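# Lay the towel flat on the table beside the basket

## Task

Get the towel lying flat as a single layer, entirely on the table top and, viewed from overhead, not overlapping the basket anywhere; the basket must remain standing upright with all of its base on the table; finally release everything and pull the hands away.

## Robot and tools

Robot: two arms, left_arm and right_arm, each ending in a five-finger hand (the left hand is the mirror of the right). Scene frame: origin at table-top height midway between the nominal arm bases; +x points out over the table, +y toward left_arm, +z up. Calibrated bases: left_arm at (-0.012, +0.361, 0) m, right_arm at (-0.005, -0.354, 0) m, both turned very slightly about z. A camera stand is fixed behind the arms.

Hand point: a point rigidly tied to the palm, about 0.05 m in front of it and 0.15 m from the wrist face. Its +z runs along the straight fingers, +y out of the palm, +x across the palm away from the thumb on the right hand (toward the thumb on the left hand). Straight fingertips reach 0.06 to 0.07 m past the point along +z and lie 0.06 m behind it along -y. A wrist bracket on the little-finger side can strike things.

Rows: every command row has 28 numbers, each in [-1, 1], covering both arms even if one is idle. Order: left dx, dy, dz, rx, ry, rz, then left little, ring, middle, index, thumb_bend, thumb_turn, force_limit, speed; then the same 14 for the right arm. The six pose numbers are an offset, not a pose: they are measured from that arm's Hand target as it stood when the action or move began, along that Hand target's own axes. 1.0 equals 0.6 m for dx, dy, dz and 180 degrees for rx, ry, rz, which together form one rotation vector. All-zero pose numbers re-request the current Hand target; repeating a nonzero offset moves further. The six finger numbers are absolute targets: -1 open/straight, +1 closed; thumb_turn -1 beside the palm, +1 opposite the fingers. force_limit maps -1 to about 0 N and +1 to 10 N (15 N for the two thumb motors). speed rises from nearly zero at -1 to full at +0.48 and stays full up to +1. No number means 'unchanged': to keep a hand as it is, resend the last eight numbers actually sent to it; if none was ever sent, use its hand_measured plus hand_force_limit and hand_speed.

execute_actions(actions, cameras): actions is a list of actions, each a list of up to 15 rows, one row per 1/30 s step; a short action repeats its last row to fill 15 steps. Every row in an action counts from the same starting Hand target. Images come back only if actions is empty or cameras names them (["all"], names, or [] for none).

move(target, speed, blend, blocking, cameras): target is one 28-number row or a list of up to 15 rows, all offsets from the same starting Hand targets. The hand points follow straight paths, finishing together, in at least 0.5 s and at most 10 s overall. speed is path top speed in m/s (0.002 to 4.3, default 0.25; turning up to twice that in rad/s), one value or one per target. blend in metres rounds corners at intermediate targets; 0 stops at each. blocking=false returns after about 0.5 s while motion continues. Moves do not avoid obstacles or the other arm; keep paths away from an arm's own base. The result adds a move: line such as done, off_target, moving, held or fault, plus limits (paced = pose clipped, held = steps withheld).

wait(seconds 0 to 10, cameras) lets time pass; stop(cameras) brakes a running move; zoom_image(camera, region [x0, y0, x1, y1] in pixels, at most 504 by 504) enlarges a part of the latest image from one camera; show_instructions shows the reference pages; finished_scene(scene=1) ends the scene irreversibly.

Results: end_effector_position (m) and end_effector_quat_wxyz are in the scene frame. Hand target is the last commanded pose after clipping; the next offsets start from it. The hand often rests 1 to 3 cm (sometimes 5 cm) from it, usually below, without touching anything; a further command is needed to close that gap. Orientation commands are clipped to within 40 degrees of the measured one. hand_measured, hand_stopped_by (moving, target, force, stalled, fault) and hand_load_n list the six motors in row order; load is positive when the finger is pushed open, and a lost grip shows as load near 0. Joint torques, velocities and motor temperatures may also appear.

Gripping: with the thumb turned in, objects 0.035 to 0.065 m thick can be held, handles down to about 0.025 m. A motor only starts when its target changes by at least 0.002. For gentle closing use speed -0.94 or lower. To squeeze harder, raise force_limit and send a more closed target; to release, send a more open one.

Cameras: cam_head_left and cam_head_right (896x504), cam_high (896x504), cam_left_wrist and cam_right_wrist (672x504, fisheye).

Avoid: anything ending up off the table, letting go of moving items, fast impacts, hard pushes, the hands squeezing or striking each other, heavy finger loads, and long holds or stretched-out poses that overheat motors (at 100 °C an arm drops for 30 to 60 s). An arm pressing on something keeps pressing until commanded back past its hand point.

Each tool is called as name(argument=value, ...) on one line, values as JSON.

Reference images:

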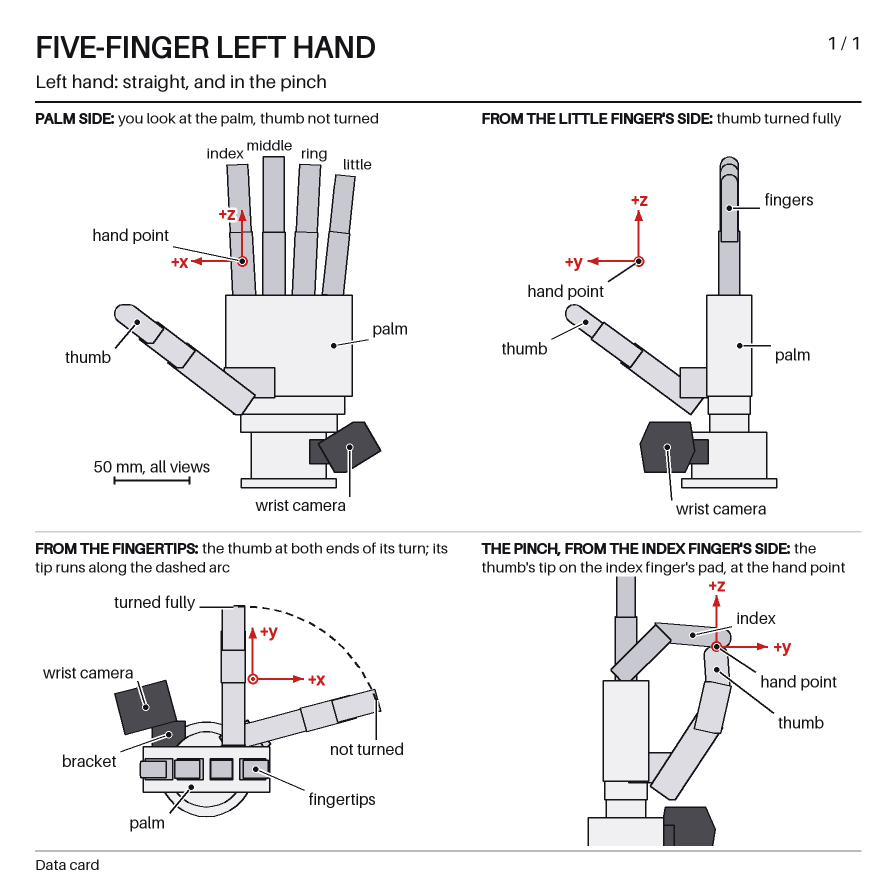

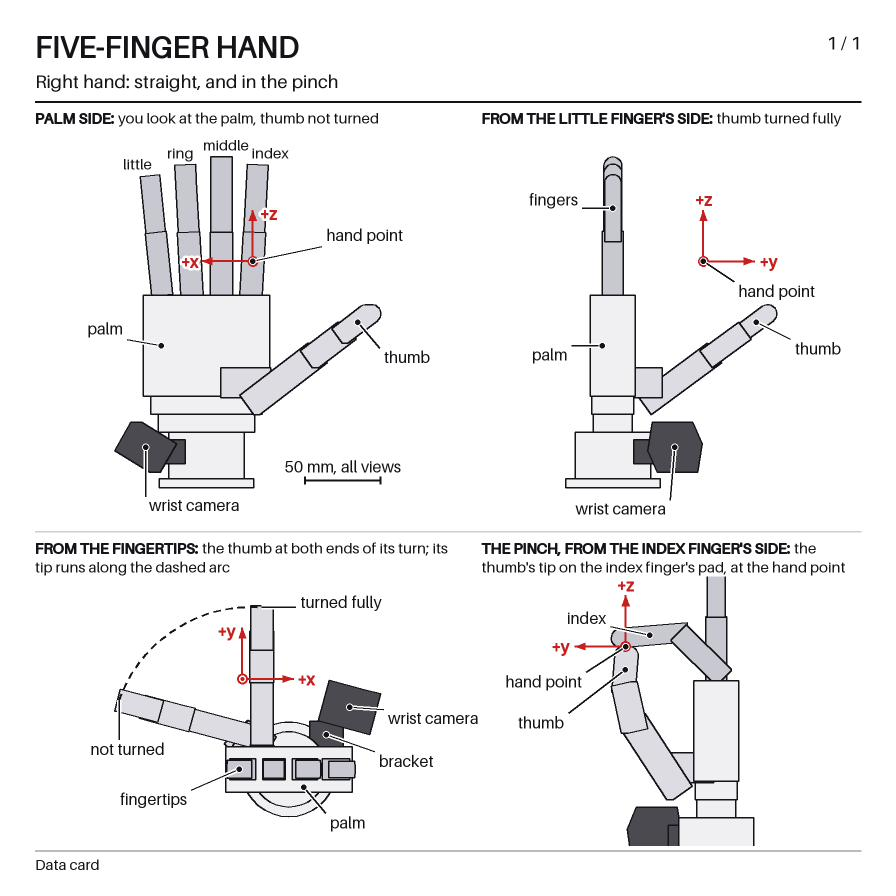

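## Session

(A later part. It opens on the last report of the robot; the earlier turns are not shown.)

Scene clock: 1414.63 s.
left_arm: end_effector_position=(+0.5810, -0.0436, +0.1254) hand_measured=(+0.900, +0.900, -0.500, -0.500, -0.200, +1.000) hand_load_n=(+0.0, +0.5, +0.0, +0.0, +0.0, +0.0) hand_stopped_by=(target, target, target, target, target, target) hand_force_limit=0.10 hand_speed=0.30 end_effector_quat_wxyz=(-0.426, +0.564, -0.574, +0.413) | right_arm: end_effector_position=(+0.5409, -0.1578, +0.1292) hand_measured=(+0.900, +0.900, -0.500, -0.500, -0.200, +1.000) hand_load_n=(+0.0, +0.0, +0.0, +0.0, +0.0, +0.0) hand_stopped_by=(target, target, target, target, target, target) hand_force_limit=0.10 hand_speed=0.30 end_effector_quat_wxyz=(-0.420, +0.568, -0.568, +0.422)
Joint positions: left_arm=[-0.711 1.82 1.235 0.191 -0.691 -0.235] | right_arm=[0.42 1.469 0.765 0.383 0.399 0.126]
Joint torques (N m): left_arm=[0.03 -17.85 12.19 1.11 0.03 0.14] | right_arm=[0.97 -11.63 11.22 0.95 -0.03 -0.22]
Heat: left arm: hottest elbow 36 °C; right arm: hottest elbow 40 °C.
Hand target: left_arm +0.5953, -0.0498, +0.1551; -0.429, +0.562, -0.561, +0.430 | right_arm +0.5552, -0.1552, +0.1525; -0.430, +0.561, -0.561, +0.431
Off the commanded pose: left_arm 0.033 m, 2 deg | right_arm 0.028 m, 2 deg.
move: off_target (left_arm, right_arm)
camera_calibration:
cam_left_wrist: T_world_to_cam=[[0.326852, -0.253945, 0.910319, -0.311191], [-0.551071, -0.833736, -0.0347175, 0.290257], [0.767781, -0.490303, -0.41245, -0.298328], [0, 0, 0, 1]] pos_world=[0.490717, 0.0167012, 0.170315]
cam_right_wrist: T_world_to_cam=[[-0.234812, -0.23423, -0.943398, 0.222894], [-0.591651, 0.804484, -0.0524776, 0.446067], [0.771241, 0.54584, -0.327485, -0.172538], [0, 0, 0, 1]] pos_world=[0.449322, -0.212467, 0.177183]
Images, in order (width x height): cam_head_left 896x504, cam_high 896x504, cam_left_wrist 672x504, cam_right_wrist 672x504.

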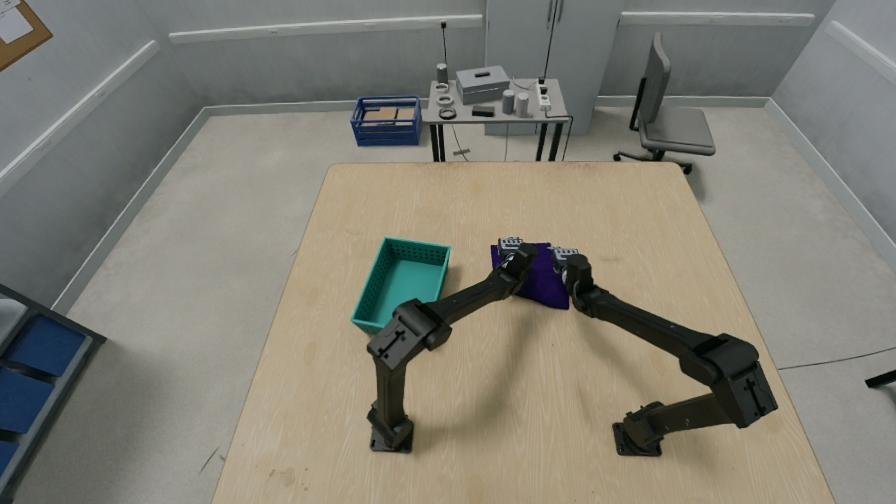

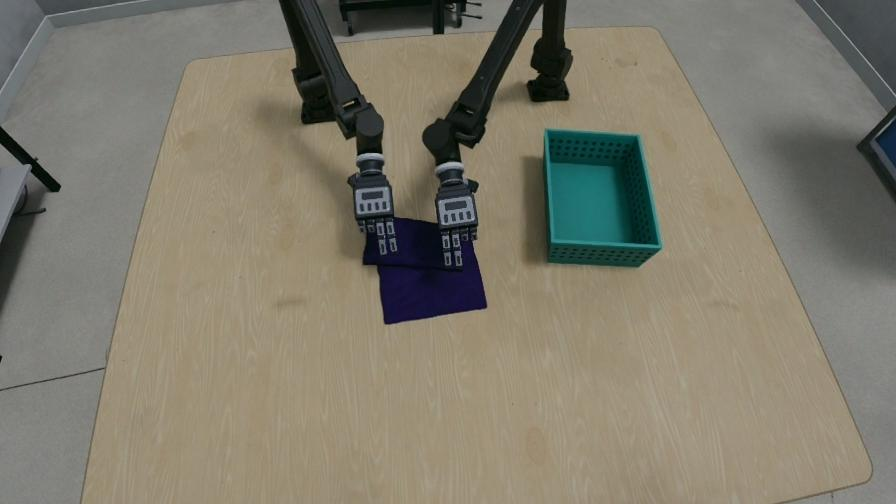

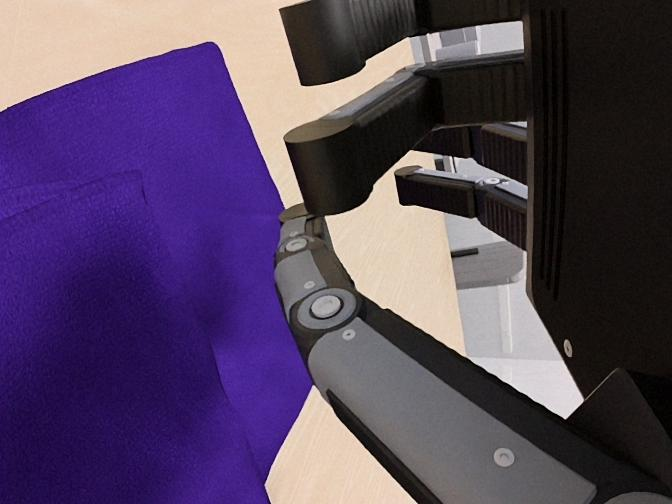

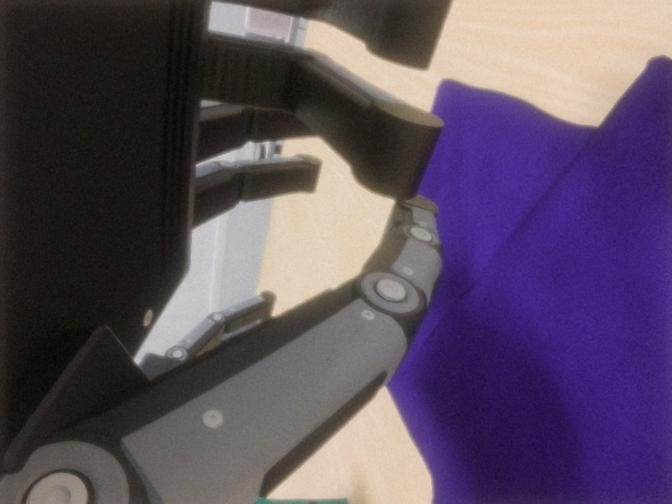

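move(target=[-0.0667,0.038,-0.3349,0,0,0,0.9,0.9,-0.5,-0.5,-0.2,1,0.1,0.3,0.0667,0.038,-0.3349,0,0,0,0.9,0.9,-0.5,-0.5,-0.2,1,0.1,0.3], speed=0.3, cameras=["cam_high", "cam_left_wrist", "cam_right_wrist", "cam_head_left"])

zoom_image(camera="cam_high", region=[320, 150, 520, 330])

zoom_image(camera="cam_head_left", region=[470, 220, 640, 340])

Scene clock: 1423.80 s.
left_arm: end_effector_position=(+0.3980, -0.0059, +0.1754) hand_measured=(+0.900, +0.900, -0.500, -0.500, -0.200, +1.000) hand_load_n=(+0.0, +0.0, +0.0, +0.0, +0.0, +0.0) hand_stopped_by=(target, target, target, target, target, target) hand_force_limit=0.10 hand_speed=0.30 end_effector_quat_wxyz=(-0.434, +0.560, -0.568, +0.420) | right_arm: end_effector_position=(+0.3592, -0.1969, +0.1824) hand_measured=(+0.900, +0.900, -0.500, -0.500, -0.200, +1.000) hand_load_n=(+0.0, +0.0, +0.0, +0.0, +0.0, +0.0) hand_stopped_by=(target, target, target, target, target, target) hand_force_limit=0.10 hand_speed=0.30 end_effector_quat_wxyz=(-0.427, +0.562, -0.559, +0.436)
Joint positions: left_arm=[-0.942 1.389 0.852 0.079 -0.911 -0.349] | right_arm=[0.595 0.784 0.43 0.045 0.574 0.159]
Joint torques (N m): left_arm=[-1.49 -11.93 8.94 0.92 -0.37 -0.08] | right_arm=[2.61 -3.43 9.31 0.98 0.26 0.05]
Heat: left arm: hottest elbow 37 °C; right arm: hottest elbow 39 °C.
Hand target: left_arm +0.3953, -0.0100, +0.1856; -0.429, +0.562, -0.561, +0.430 | right_arm +0.3552, -0.1949, +0.1826; -0.430, +0.561, -0.561, +0.431
Off the commanded pose: left_arm 0.011 m, 1 deg | right_arm 0.004 m, 1 deg.
move: off_target (left_arm)
camera_calibration:
cam_left_wrist: T_world_to_cam=[[0.303788, -0.252129, 0.918773, -0.279655], [-0.548082, -0.83505, -0.0479336, 0.223803], [0.779307, -0.489001, -0.391865, -0.126946], [0, 0, 0, 1]] pos_world=[0.306548, 0.0543004, 0.217921]
cam_right_wrist: T_world_to_cam=[[-0.200975, -0.243897, -0.948748, 0.208253], [-0.588569, 0.80427, -0.0820778, 0.377065], [0.783068, 0.541908, -0.305188, -0.00279901], [0, 0, 0, 1]] pos_world=[0.265974, -0.250953, 0.227674]
Images, in order (width x height): cam_head_left 896x504, cam_high 896x504, cam_left_wrist 672x504, cam_right_wrist 672x504.

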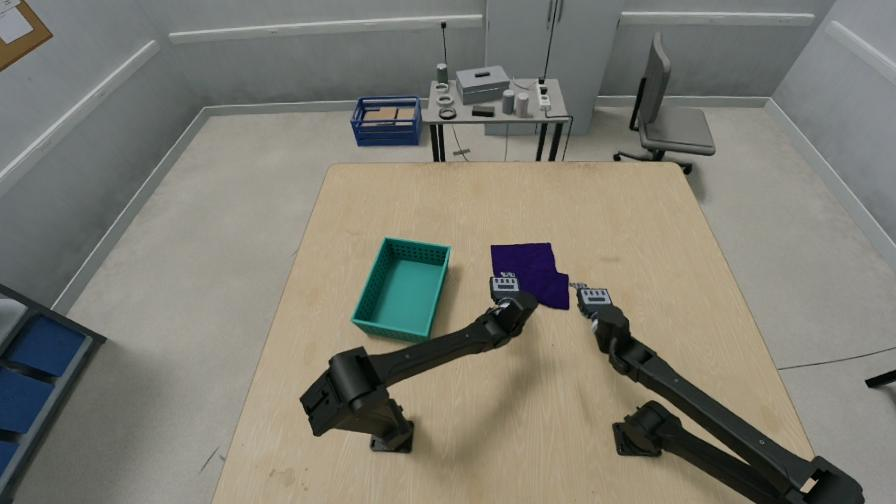

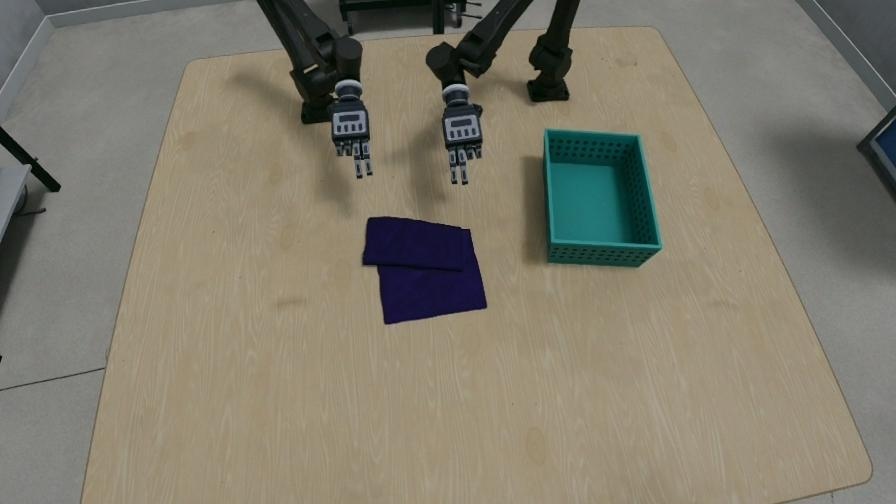

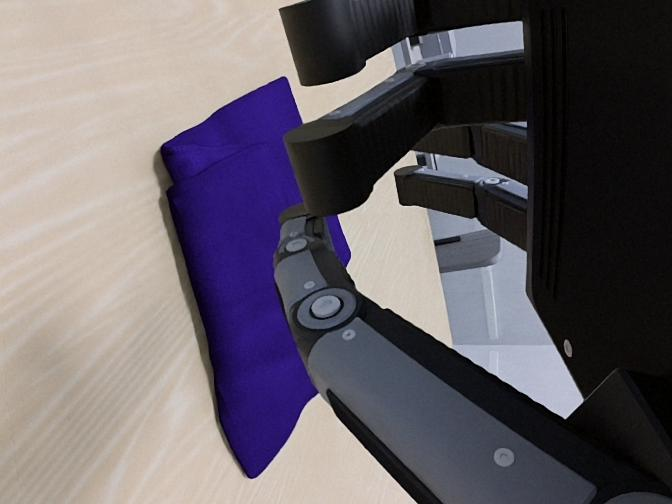

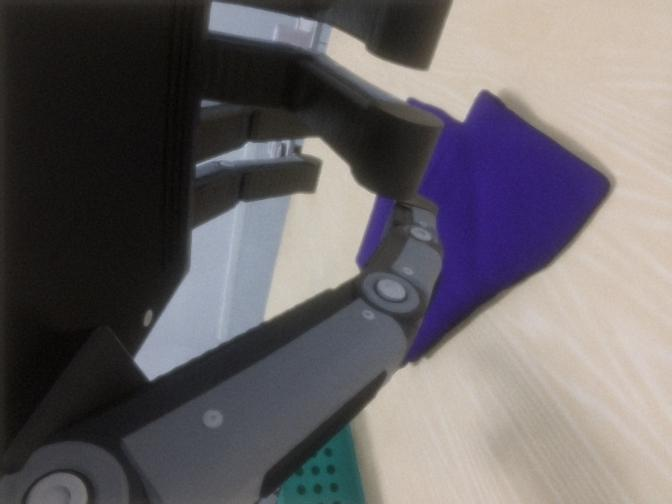

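Scaled by 2.520.

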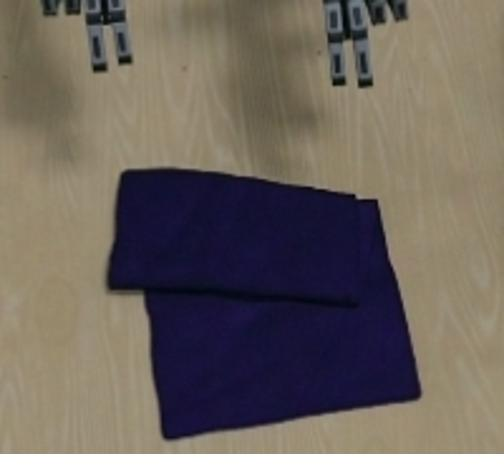

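Scaled by 2.965.

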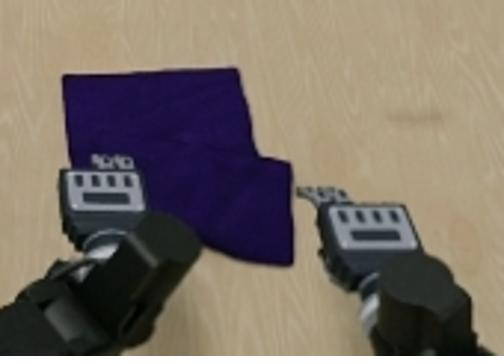

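zoom_image(camera="cam_right_wrist", region=[400, 70, 640, 380])

zoom_image(camera="cam_left_wrist", region=[140, 60, 380, 500])

Scaled by 1.626 from the camera's 672x504 image, which has a finer 960x720 frame.

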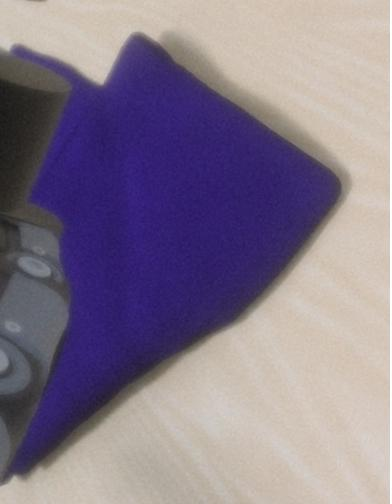

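Scaled by 1.145 from the camera's 672x504 image, which has a finer 960x720 frame.

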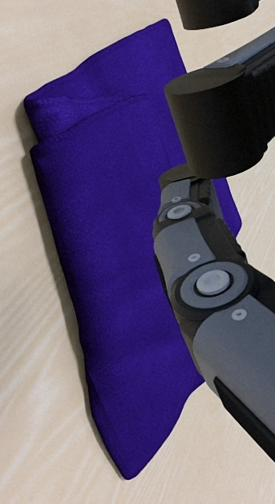

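move(target=[0,0.1851,0.0496,0,0,0,0.9,0.9,0.9,0.9,-1,-1,0.1,0.3,0,0.1851,0.0496,0,0,0,0.9,0.9,0.9,0.9,-1,-1,0.1,0.3], speed=0.2, cameras=["cam_high", "cam_left_wrist", "cam_right_wrist", "cam_head_left"])

Scene clock: 1447.10 s.
left_arm: end_effector_position=(+0.3953, -0.0028, +0.0662) hand_measured=(+0.900, +0.900, +0.900, +0.900, -1.000, -1.000) hand_load_n=(+0.0, +0.0, +0.0, +0.0, +0.0, +0.0) hand_stopped_by=(target, target, target, target, target, target) hand_force_limit=0.10 hand_speed=0.30 end_effector_quat_wxyz=(-0.431, +0.564, -0.565, +0.420) | right_arm: end_effector_position=(+0.3567, -0.1978, +0.0704) hand_measured=(+0.900, +0.900, +0.900, +0.900, -1.000, -1.000) hand_load_n=(+0.0, +0.0, +0.0, +0.0, +0.0, +0.0) hand_stopped_by=(target, target, target, target, target, target) hand_force_limit=0.10 hand_speed=0.30 end_effector_quat_wxyz=(-0.427, +0.560, -0.563, +0.432)
Joint positions: left_arm=[-0.942 1.604 0.72 0.419 -0.913 -0.364] | right_arm=[0.595 1.125 0.227 0.58 0.574 0.173]
Joint torques (N m): left_arm=[-1.55 -11.4 7.06 1.85 -0.36 0.04] | right_arm=[2.14 -2.84 6.26 2.09 0.24 -0.04]
Heat: left arm: hottest elbow 37 °C; right arm: hottest elbow 38 °C.
Hand target: left_arm +0.3949, -0.0102, +0.0706; -0.429, +0.562, -0.561, +0.430 | right_arm +0.3552, -0.1949, +0.0677; -0.430, +0.561, -0.561, +0.431
Off the commanded pose: left_arm 0.009 m, 1 deg | right_arm 0.004 m, 0 deg.
move: done
camera_calibration:
cam_left_wrist: T_world_to_cam=[[0.30809, -0.242954, 0.919812, -0.179431], [-0.544237, -0.838022, -0.0390591, 0.217498], [0.780312, -0.488562, -0.390411, -0.166578], [0, 0, 0, 1]] pos_world=[0.303634, 0.0572903, 0.108504]
cam_right_wrist: T_world_to_cam=[[-0.207791, -0.233894, -0.949798, 0.105605], [-0.586008, 0.807225, -0.0705813, 0.36596], [0.78321, 0.541923, -0.304798, -0.0345889], [0, 0, 0, 1]] pos_world=[0.26349, -0.251968, 0.11559]
Images, in order (width x height): cam_head_left 896x504, cam_high 896x504, cam_left_wrist 672x504, cam_right_wrist 672x504.

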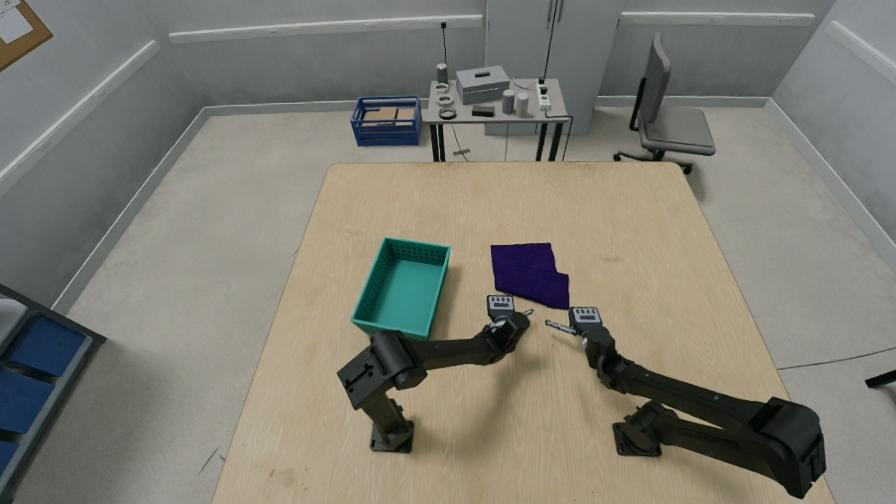

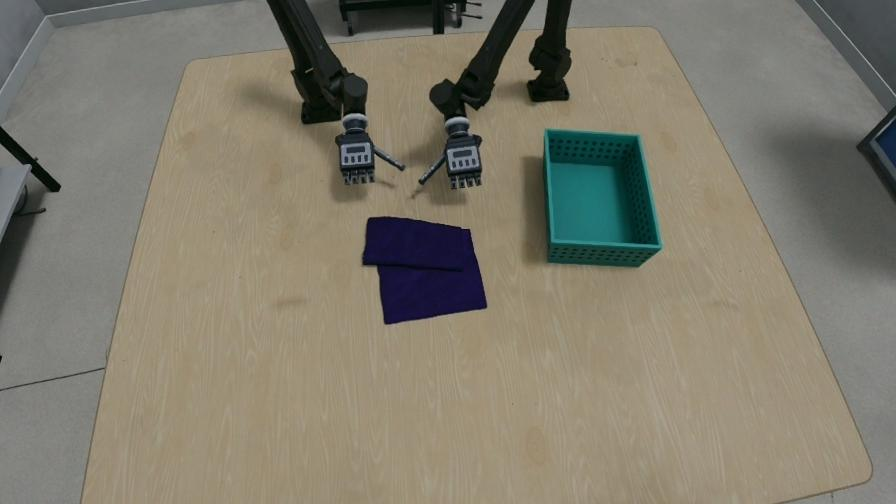

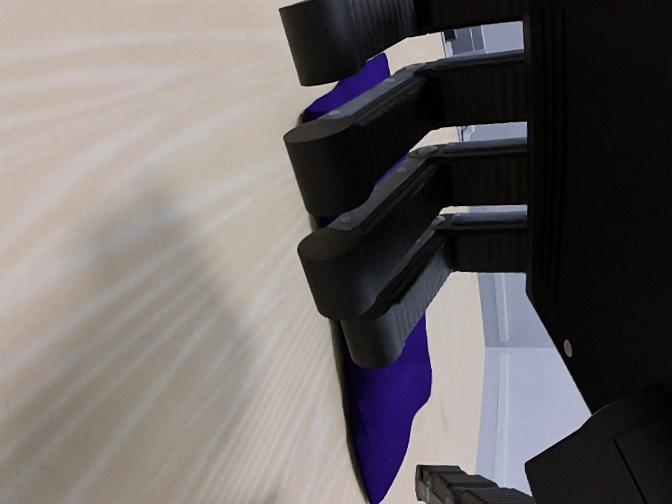

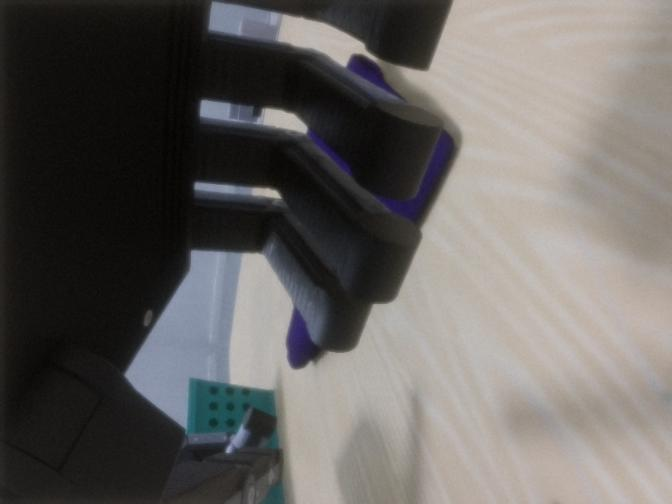

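execute_actions(actions=[[[0,0,0,0,0,0,-1,-1,-1,-1,-1,-1,0.1,0.3,0,0,0,0,0,0,-1,-1,-1,-1,-1,-1,0.1,0.3]]], cameras=["cam_left_wrist", "cam_right_wrist"])

Scene clock: 1451.67 s.
left_arm: end_effector_position=(+0.3954, -0.0027, +0.0663) hand_measured=(-1.000, -1.000, -1.000, -1.000, -1.000, -1.000) hand_load_n=(+0.5, +0.0, +0.0, +0.0, +0.0, +0.0) hand_stopped_by=(target, target, target, target, target, target) hand_force_limit=0.10 hand_speed=0.30 end_effector_quat_wxyz=(-0.431, +0.564, -0.565, +0.420) | right_arm: end_effector_position=(+0.3568, -0.1979, +0.0700) hand_measured=(-1.000, -1.000, -1.000, -1.000, -1.000, -1.000) hand_load_n=(+0.0, +0.0, +0.0, +0.0, +0.0, +0.0) hand_stopped_by=(target, target, target, target, target, target) hand_force_limit=0.10 hand_speed=0.30 end_effector_quat_wxyz=(-0.427, +0.560, -0.563, +0.432)
Joint positions: left_arm=[-0.942 1.604 0.72 0.419 -0.913 -0.364] | right_arm=[0.595 1.127 0.227 0.582 0.575 0.173]
Joint torques (N m): left_arm=[-1.61 -11.22 7.05 1.87 -0.35 0.02] | right_arm=[2.08 -3.37 6.45 2.3 0.23 -0.06]
Heat: left arm: hottest elbow 36 °C; right arm: hottest elbow 38 °C.
Hand target: left_arm +0.3949, -0.0102, +0.0706; -0.429, +0.562, -0.561, +0.430 | right_arm +0.3552, -0.1950, +0.0677; -0.430, +0.561, -0.561, +0.431
Off the commanded pose: left_arm 0.009 m, 1 deg | right_arm 0.004 m, 0 deg.
Step readings (end_effector_position of left_arm | right_arm):
0: (+0.3953, -0.0028, +0.0662) | (+0.3567, -0.1978, +0.0705)
1: (+0.3953, -0.0028, +0.0662) | (+0.3567, -0.1978, +0.0705)
2: (+0.3953, -0.0028, +0.0662) | (+0.3567, -0.1978, +0.0705)
4: (+0.3953, -0.0028, +0.0662) | (+0.3567, -0.1978, +0.0705)
8: (+0.3953, -0.0027, +0.0662) | (+0.3567, -0.1979, +0.0703)
15: (+0.3953, -0.0027, +0.0662) | (+0.3568, -0.1978, +0.0701)
camera_calibration:
cam_left_wrist: T_world_to_cam=[[0.307832, -0.242675, 0.919972, -0.179478], [-0.543655, -0.838391, -0.039243, 0.217366], [0.78082, -0.488067, -0.390015, -0.166764], [0, 0, 0, 1]] pos_world=[0.303633, 0.0572905, 0.108604]
cam_right_wrist: T_world_to_cam=[[-0.208116, -0.234072, -0.949683, 0.105368], [-0.585435, 0.807625, -0.0707646, 0.365969], [0.783552, 0.541251, -0.305114, -0.0349835], [0, 0, 0, 1]] pos_world=[0.263591, -0.251967, 0.11529]
Images, in order (width x height): cam_left_wrist 672x504, cam_right_wrist 672x504.

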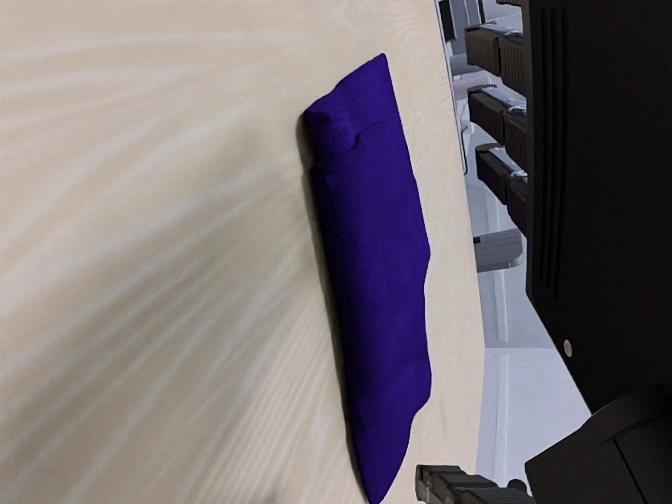

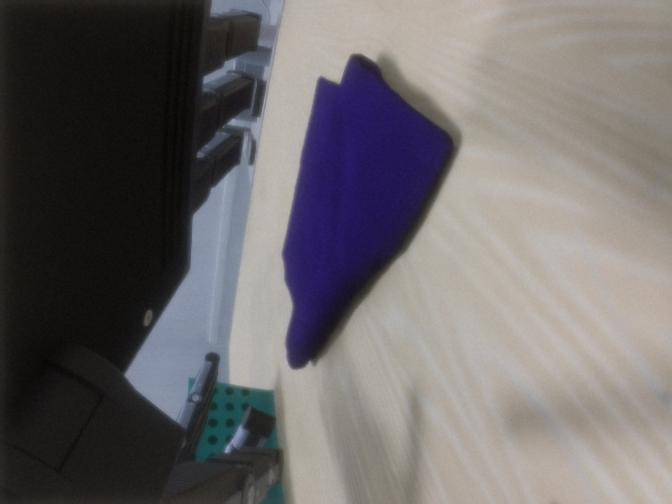

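zoom_image(camera="cam_right_wrist", region=[340, 40, 480, 220])

zoom_image(camera="cam_left_wrist", region=[270, 40, 450, 260])

zoom_image(camera="cam_left_wrist", region=[300, 260, 450, 504])

zoom_image(camera="cam_right_wrist", region=[260, 200, 440, 380])

Scaled by 2.800 from the camera's 672x504 image, which has a finer 960x720 frame.

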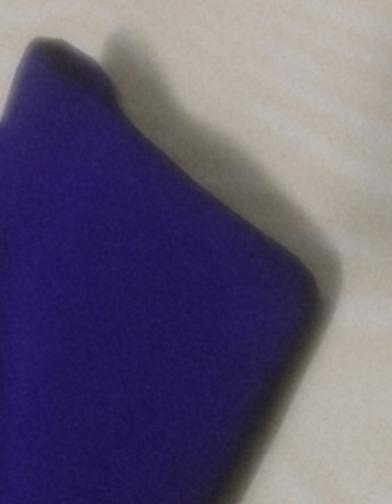

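Scaled by 2.291 from the camera's 672x504 image, which has a finer 960x720 frame.

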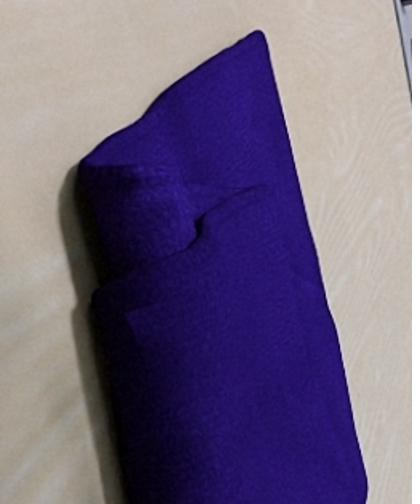

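Scaled by 2.066 from the camera's 672x504 image, which has a finer 960x720 frame.

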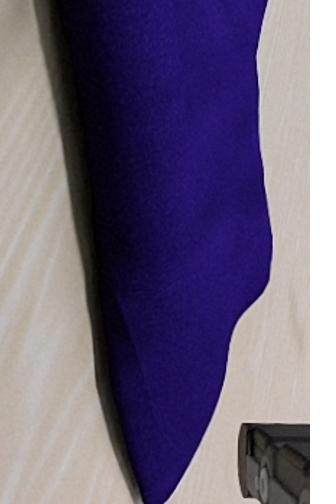

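Scaled by 2.800 from the camera's 672x504 image, which has a finer 960x720 frame.

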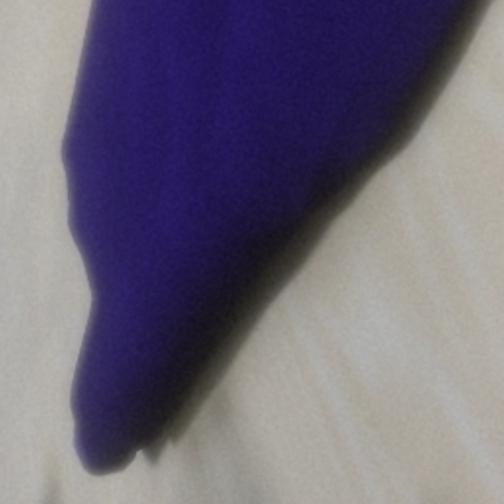

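move(target=[[0.0833,-0.1475,0.3573,0,0,0,0,0,0,0,0.3,1,0.1,0.3,-0.0667,-0.0229,0.0853,0,0,0,0,0,0,0,0.3,1,0.1,0.3],[0.0833,-0.0058,0.3953,0,0,0,0,0,0,0,0.3,1,0.1,0.3,-0.0667,0.0673,0.1095,0,0,0,0,0,0,0,0.3,1,0.1,0.3]], speed=[0.25, 0.08], cameras=["cam_high", "cam_left_wrist", "cam_right_wrist"])

zoom_image(camera="cam_high", region=[320, 150, 520, 330])

Scene clock: 1486.50 s.
left_arm: end_effector_position=(+0.6215, -0.0607, +0.0335) hand_measured=(+0.000, +0.000, +0.000, +0.000, +0.300, +1.000) hand_load_n=(+0.0, +0.0, -0.5, -0.5, +0.0, +0.0) hand_stopped_by=(target, target, target, target, target, target) hand_force_limit=0.10 hand_speed=0.30 end_effector_quat_wxyz=(-0.428, +0.564, -0.551, +0.442) | right_arm: end_effector_position=(+0.4101, -0.1589, +0.0264) hand_measured=(+0.000, +0.000, +0.000, +0.000, +0.300, +1.000) hand_load_n=(+0.0, -0.5, +0.0, +0.0, +0.0, +0.0) hand_stopped_by=(target, target, target, target, target, target) hand_force_limit=0.10 hand_speed=0.30 end_effector_quat_wxyz=(-0.439, +0.550, -0.561, +0.437)
Joint positions: left_arm=[-0.688 2.065 1.28 0.468 -0.672 -0.23] | right_arm=[0.607 1.568 0.347 0.936 0.59 0.173]
Joint torques (N m): left_arm=[-0.5 -15.74 8.53 1.36 0.04 0.16] | right_arm=[2.08 -5.13 4.96 1.32 0 -0.03]
Heat: left arm: hottest elbow 34 °C; right arm: hottest elbow 36 °C.
Hand target: left_arm +0.6248, -0.0599, +0.0119; -0.429, +0.562, -0.561, +0.430 | right_arm +0.4082, -0.1549, +0.0116; -0.430, +0.561, -0.561, +0.431
Off the commanded pose: left_arm 0.022 m, 2 deg | right_arm 0.015 m, 2 deg.
move: off_target (left_arm, right_arm)
camera_calibration:
cam_left_wrist: T_world_to_cam=[[0.277555, -0.205758, 0.938417, -0.212501], [-0.546449, -0.837205, -0.021944, 0.291612], [0.790163, -0.506706, -0.344807, -0.3929], [0, 0, 0, 1]] pos_world=[0.528787, 0.00133008, 0.0703389]
cam_right_wrist: T_world_to_cam=[[-0.179343, -0.219123, -0.959073, 0.0749436], [-0.581267, 0.810119, -0.0763962, 0.361364], [0.793703, 0.543776, -0.272659, -0.11574], [0, 0, 0, 1]] pos_world=[0.315352, -0.213389, 0.0679257]
Images, in order (width x height): cam_high 896x504, cam_left_wrist 672x504, cam_right_wrist 672x504.

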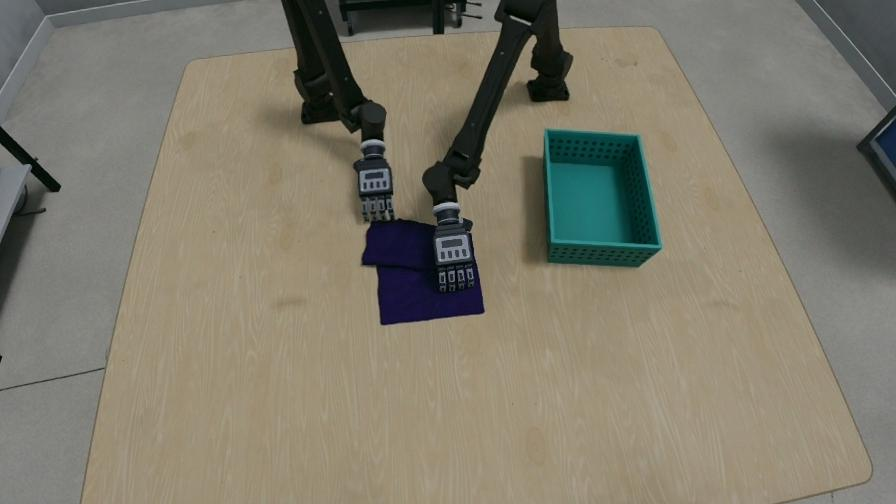

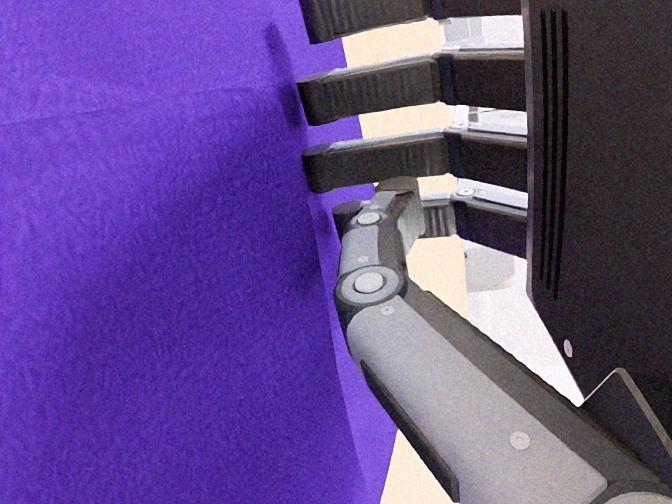

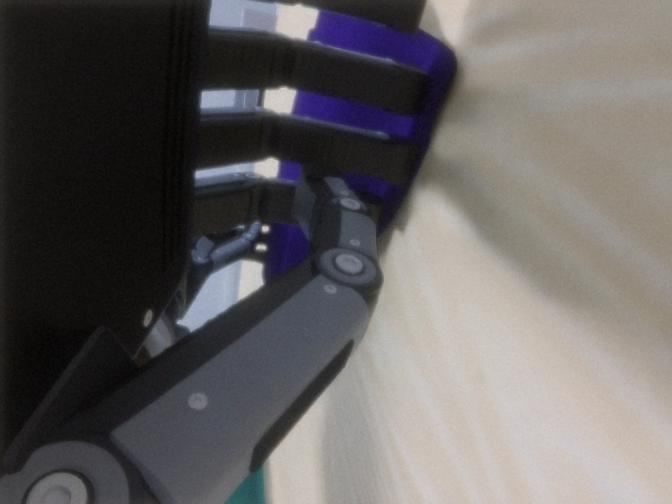

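Scaled by 2.520.

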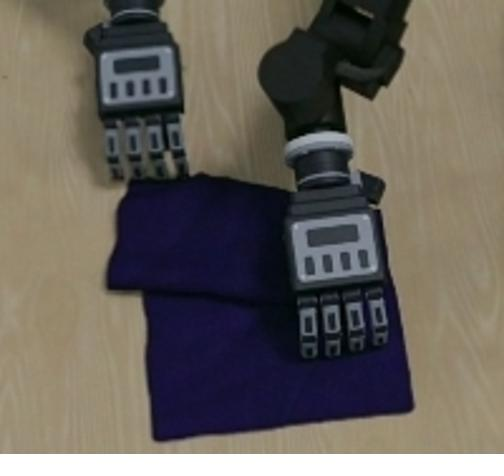

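move(target=[0,0,0,0,0,0,0,0,0,0,0.3,1,0.1,0.3,0,0.0512,-0.1588,0,0,0,0,0,0,0,0.3,1,0.1,0.3], speed=0.07, cameras=["cam_high", "cam_left_wrist", "cam_right_wrist"])

zoom_image(camera="cam_high", region=[320, 150, 520, 330])

Scene clock: 1493.33 s.
left_arm: end_effector_position=(+0.6215, -0.0607, +0.0336) hand_measured=(+0.000, +0.000, +0.000, +0.000, +0.300, +1.000) hand_load_n=(+0.0, +0.0, -0.5, +0.0, +0.0, +0.0) hand_stopped_by=(target, target, target, target, target, target) hand_force_limit=0.10 hand_speed=0.30 end_effector_quat_wxyz=(-0.428, +0.564, -0.551, +0.442) | right_arm: end_effector_position=(+0.3219, -0.1489, +0.0240) hand_measured=(+0.000, +0.000, +0.000, +0.000, +0.300, +1.000) hand_load_n=(+0.5, +0.0, +2.0, +0.0, +0.0, +0.0) hand_stopped_by=(target, target, target, target, target, target) hand_force_limit=0.10 hand_speed=0.30 end_effector_quat_wxyz=(-0.449, +0.539, -0.564, +0.436)
Joint positions: left_arm=[-0.688 2.065 1.28 0.469 -0.672 -0.23] | right_arm=[0.864 1.47 0.184 0.957 0.84 0.286]
Joint torques (N m): left_arm=[-0.44 -15.74 8.51 1.35 0.04 0.17] | right_arm=[2.08 -5.95 2 -0.34 -0.05 0.03]
Heat: left arm: hottest elbow 34 °C; right arm: hottest elbow 35 °C.
Hand target: left_arm +0.6248, -0.0599, +0.0120; -0.429, +0.562, -0.561, +0.430 | right_arm +0.3083, -0.1548, +0.0068; -0.430, +0.561, -0.561, +0.431
Off the commanded pose: left_arm 0.022 m, 2 deg | right_arm 0.023 m, 3 deg.
move: off_target (left_arm, right_arm)
camera_calibration:
cam_left_wrist: T_world_to_cam=[[0.277237, -0.205553, 0.938556, -0.212465], [-0.546398, -0.837237, -0.0219641, 0.291643], [0.790309, -0.506736, -0.344427, -0.39305], [0, 0, 0, 1]] pos_world=[0.528887, 0.0013298, 0.0704387]
cam_right_wrist: T_world_to_cam=[[-0.163322, -0.194742, -0.967162, 0.0576618], [-0.574951, 0.815432, -0.0671002, 0.300416], [0.801722, 0.545111, -0.245145, -0.0548763], [0, 0, 0, 1]] pos_world=[0.226137, -0.203826, 0.0624735]
Images, in order (width x height): cam_high 896x504, cam_left_wrist 672x504, cam_right_wrist 672x504.

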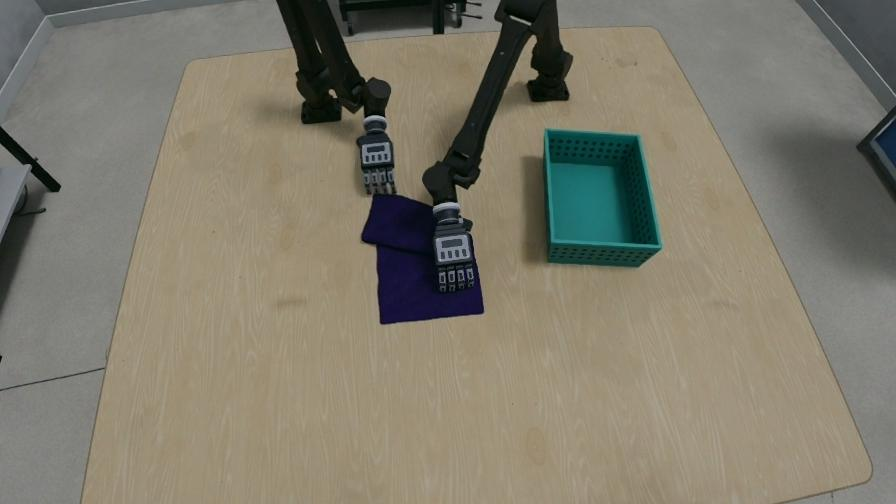

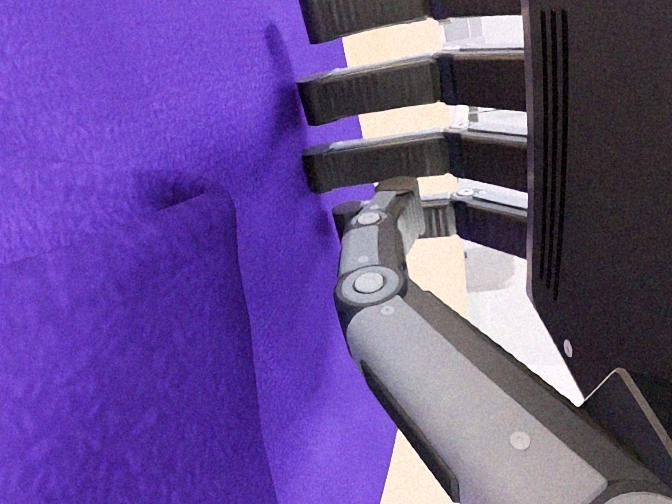

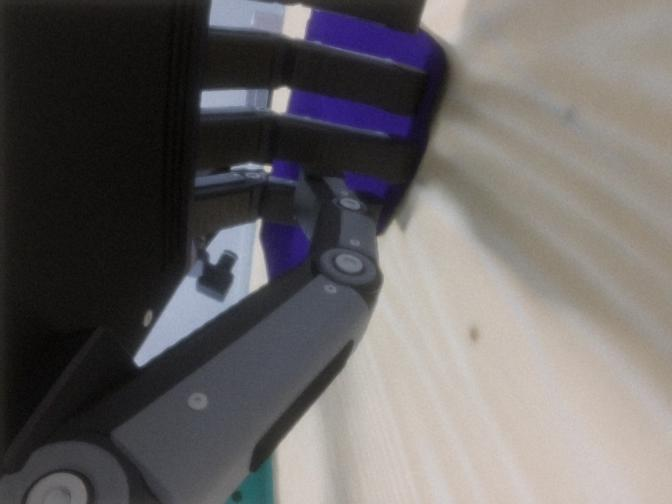

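Scaled by 2.520.

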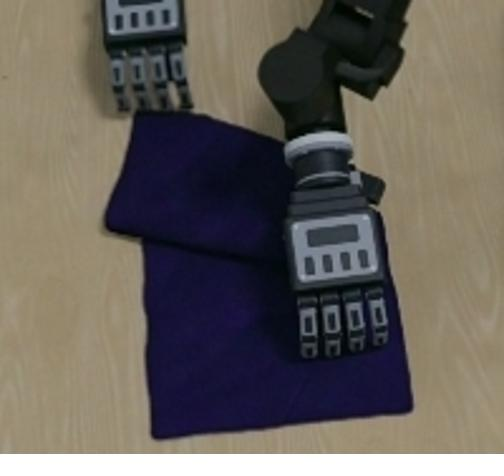

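move(target=[[0,-0.1288,-0.0345,0,0,0,0,0,0,0,0.3,1,0.1,0.3,0,-0.1288,-0.0345,0,0,0,0,0,0,0,0.3,1,0.1,0.3],[0,-0.0425,-0.3565,0,0,0,0,0,0,0,0.3,1,0.1,0.3,0,-0.255,0.4377,0,0,0,0,0,0,0,0.3,1,0.1,0.3]], speed=[0.15, 0.25], blend=[0.02, 0], cameras=["cam_high", "cam_left_wrist", "cam_right_wrist"])

zoom_image(camera="cam_high", region=[320, 150, 520, 330])

Scene clock: 1509.03 s.
left_arm: end_effector_position=(+0.4256, -0.0570, +0.0793) hand_measured=(+0.000, +0.000, +0.000, +0.000, +0.300, +1.000) hand_load_n=(+0.0, +0.0, +0.0, +0.0, +0.0, +0.0) hand_stopped_by=(target, target, target, target, target, target) hand_force_limit=0.10 hand_speed=0.30 end_effector_quat_wxyz=(-0.433, +0.558, -0.570, +0.420) | right_arm: end_effector_position=(+0.5856, -0.1569, +0.0823) hand_measured=(+0.000, +0.000, +0.000, +0.000, +0.300, +1.000) hand_load_n=(+0.0, +0.0, +0.0, +0.0, +0.0, -0.5) hand_stopped_by=(target, target, target, target, target, target) hand_force_limit=0.10 hand_speed=0.30 end_effector_quat_wxyz=(-0.430, +0.561, -0.566, +0.425)
Joint positions: left_arm=[-0.955 1.702 0.907 0.327 -0.919 -0.355] | right_arm=[0.381 1.672 0.823 0.557 0.36 0.116]
Joint torques (N m): left_arm=[-1.2 -15.62 7.27 0.99 -0.36 -0.09] | right_arm=[1.26 -11.34 10.44 1.11 -0.09 -0.22]
Heat: left arm: hottest elbow 34 °C; right arm: hottest elbow 35 °C.
Hand target: left_arm +0.4250, -0.0600, +0.0926; -0.429, +0.562, -0.561, +0.430 | right_arm +0.6015, -0.1551, +0.0863; -0.430, +0.561, -0.561, +0.431
Off the commanded pose: left_arm 0.014 m, 2 deg | right_arm 0.017 m, 1 deg.
move: off_target (left_arm, right_arm)
camera_calibration:
cam_left_wrist: T_world_to_cam=[[0.3045, -0.256681, 0.917276, -0.213083], [-0.552198, -0.832238, -0.0495766, 0.193577], [0.776117, -0.491421, -0.395155, -0.209604], [0, 0, 0, 1]] pos_world=[0.334454, 0.0034033, 0.122227]
cam_right_wrist: T_world_to_cam=[[-0.213655, -0.222286, -0.951284, 0.179465], [-0.590574, 0.805074, -0.0554803, 0.469047], [0.778186, 0.54995, -0.303284, -0.228275], [0, 0, 0, 1]] pos_world=[0.492991, -0.212185, 0.127513]
Images, in order (width x height): cam_high 896x504, cam_left_wrist 672x504, cam_right_wrist 672x504.

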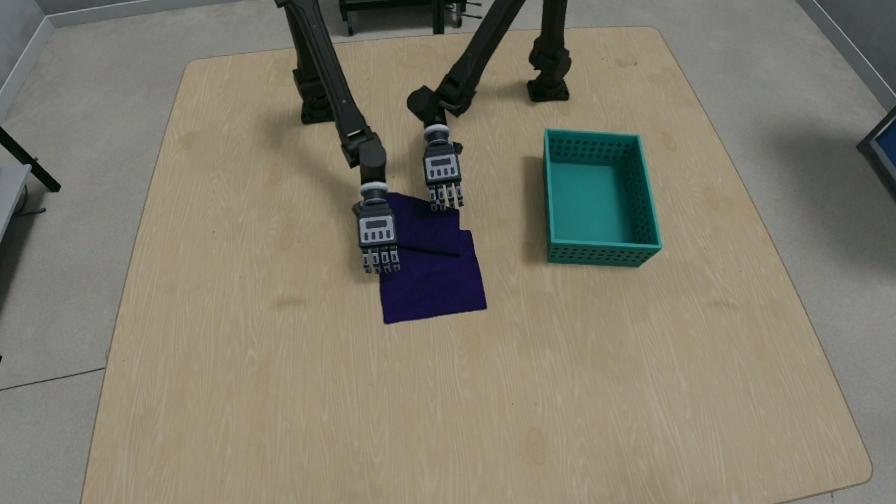

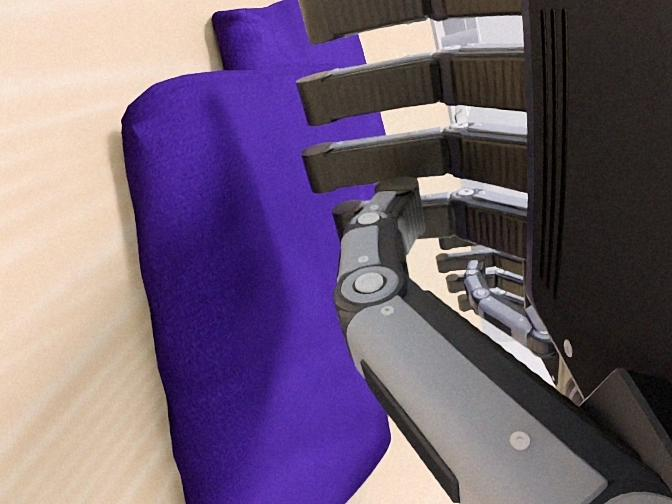

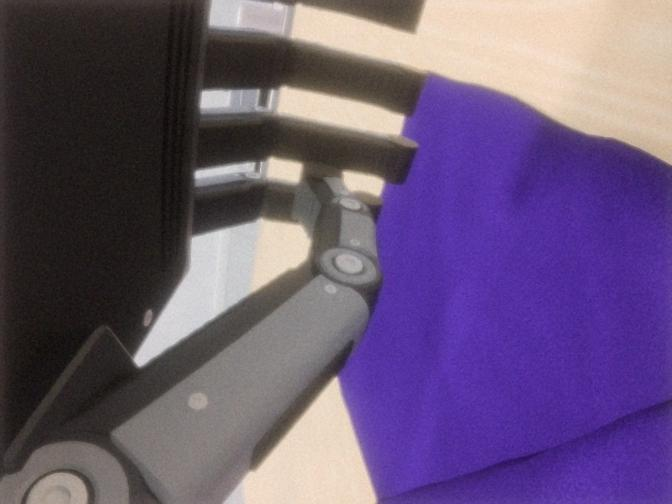

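Scaled by 2.520.

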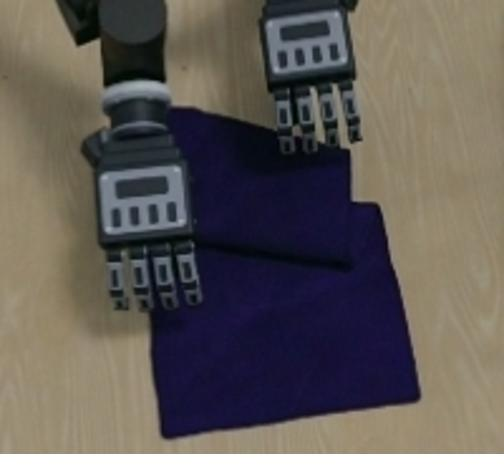

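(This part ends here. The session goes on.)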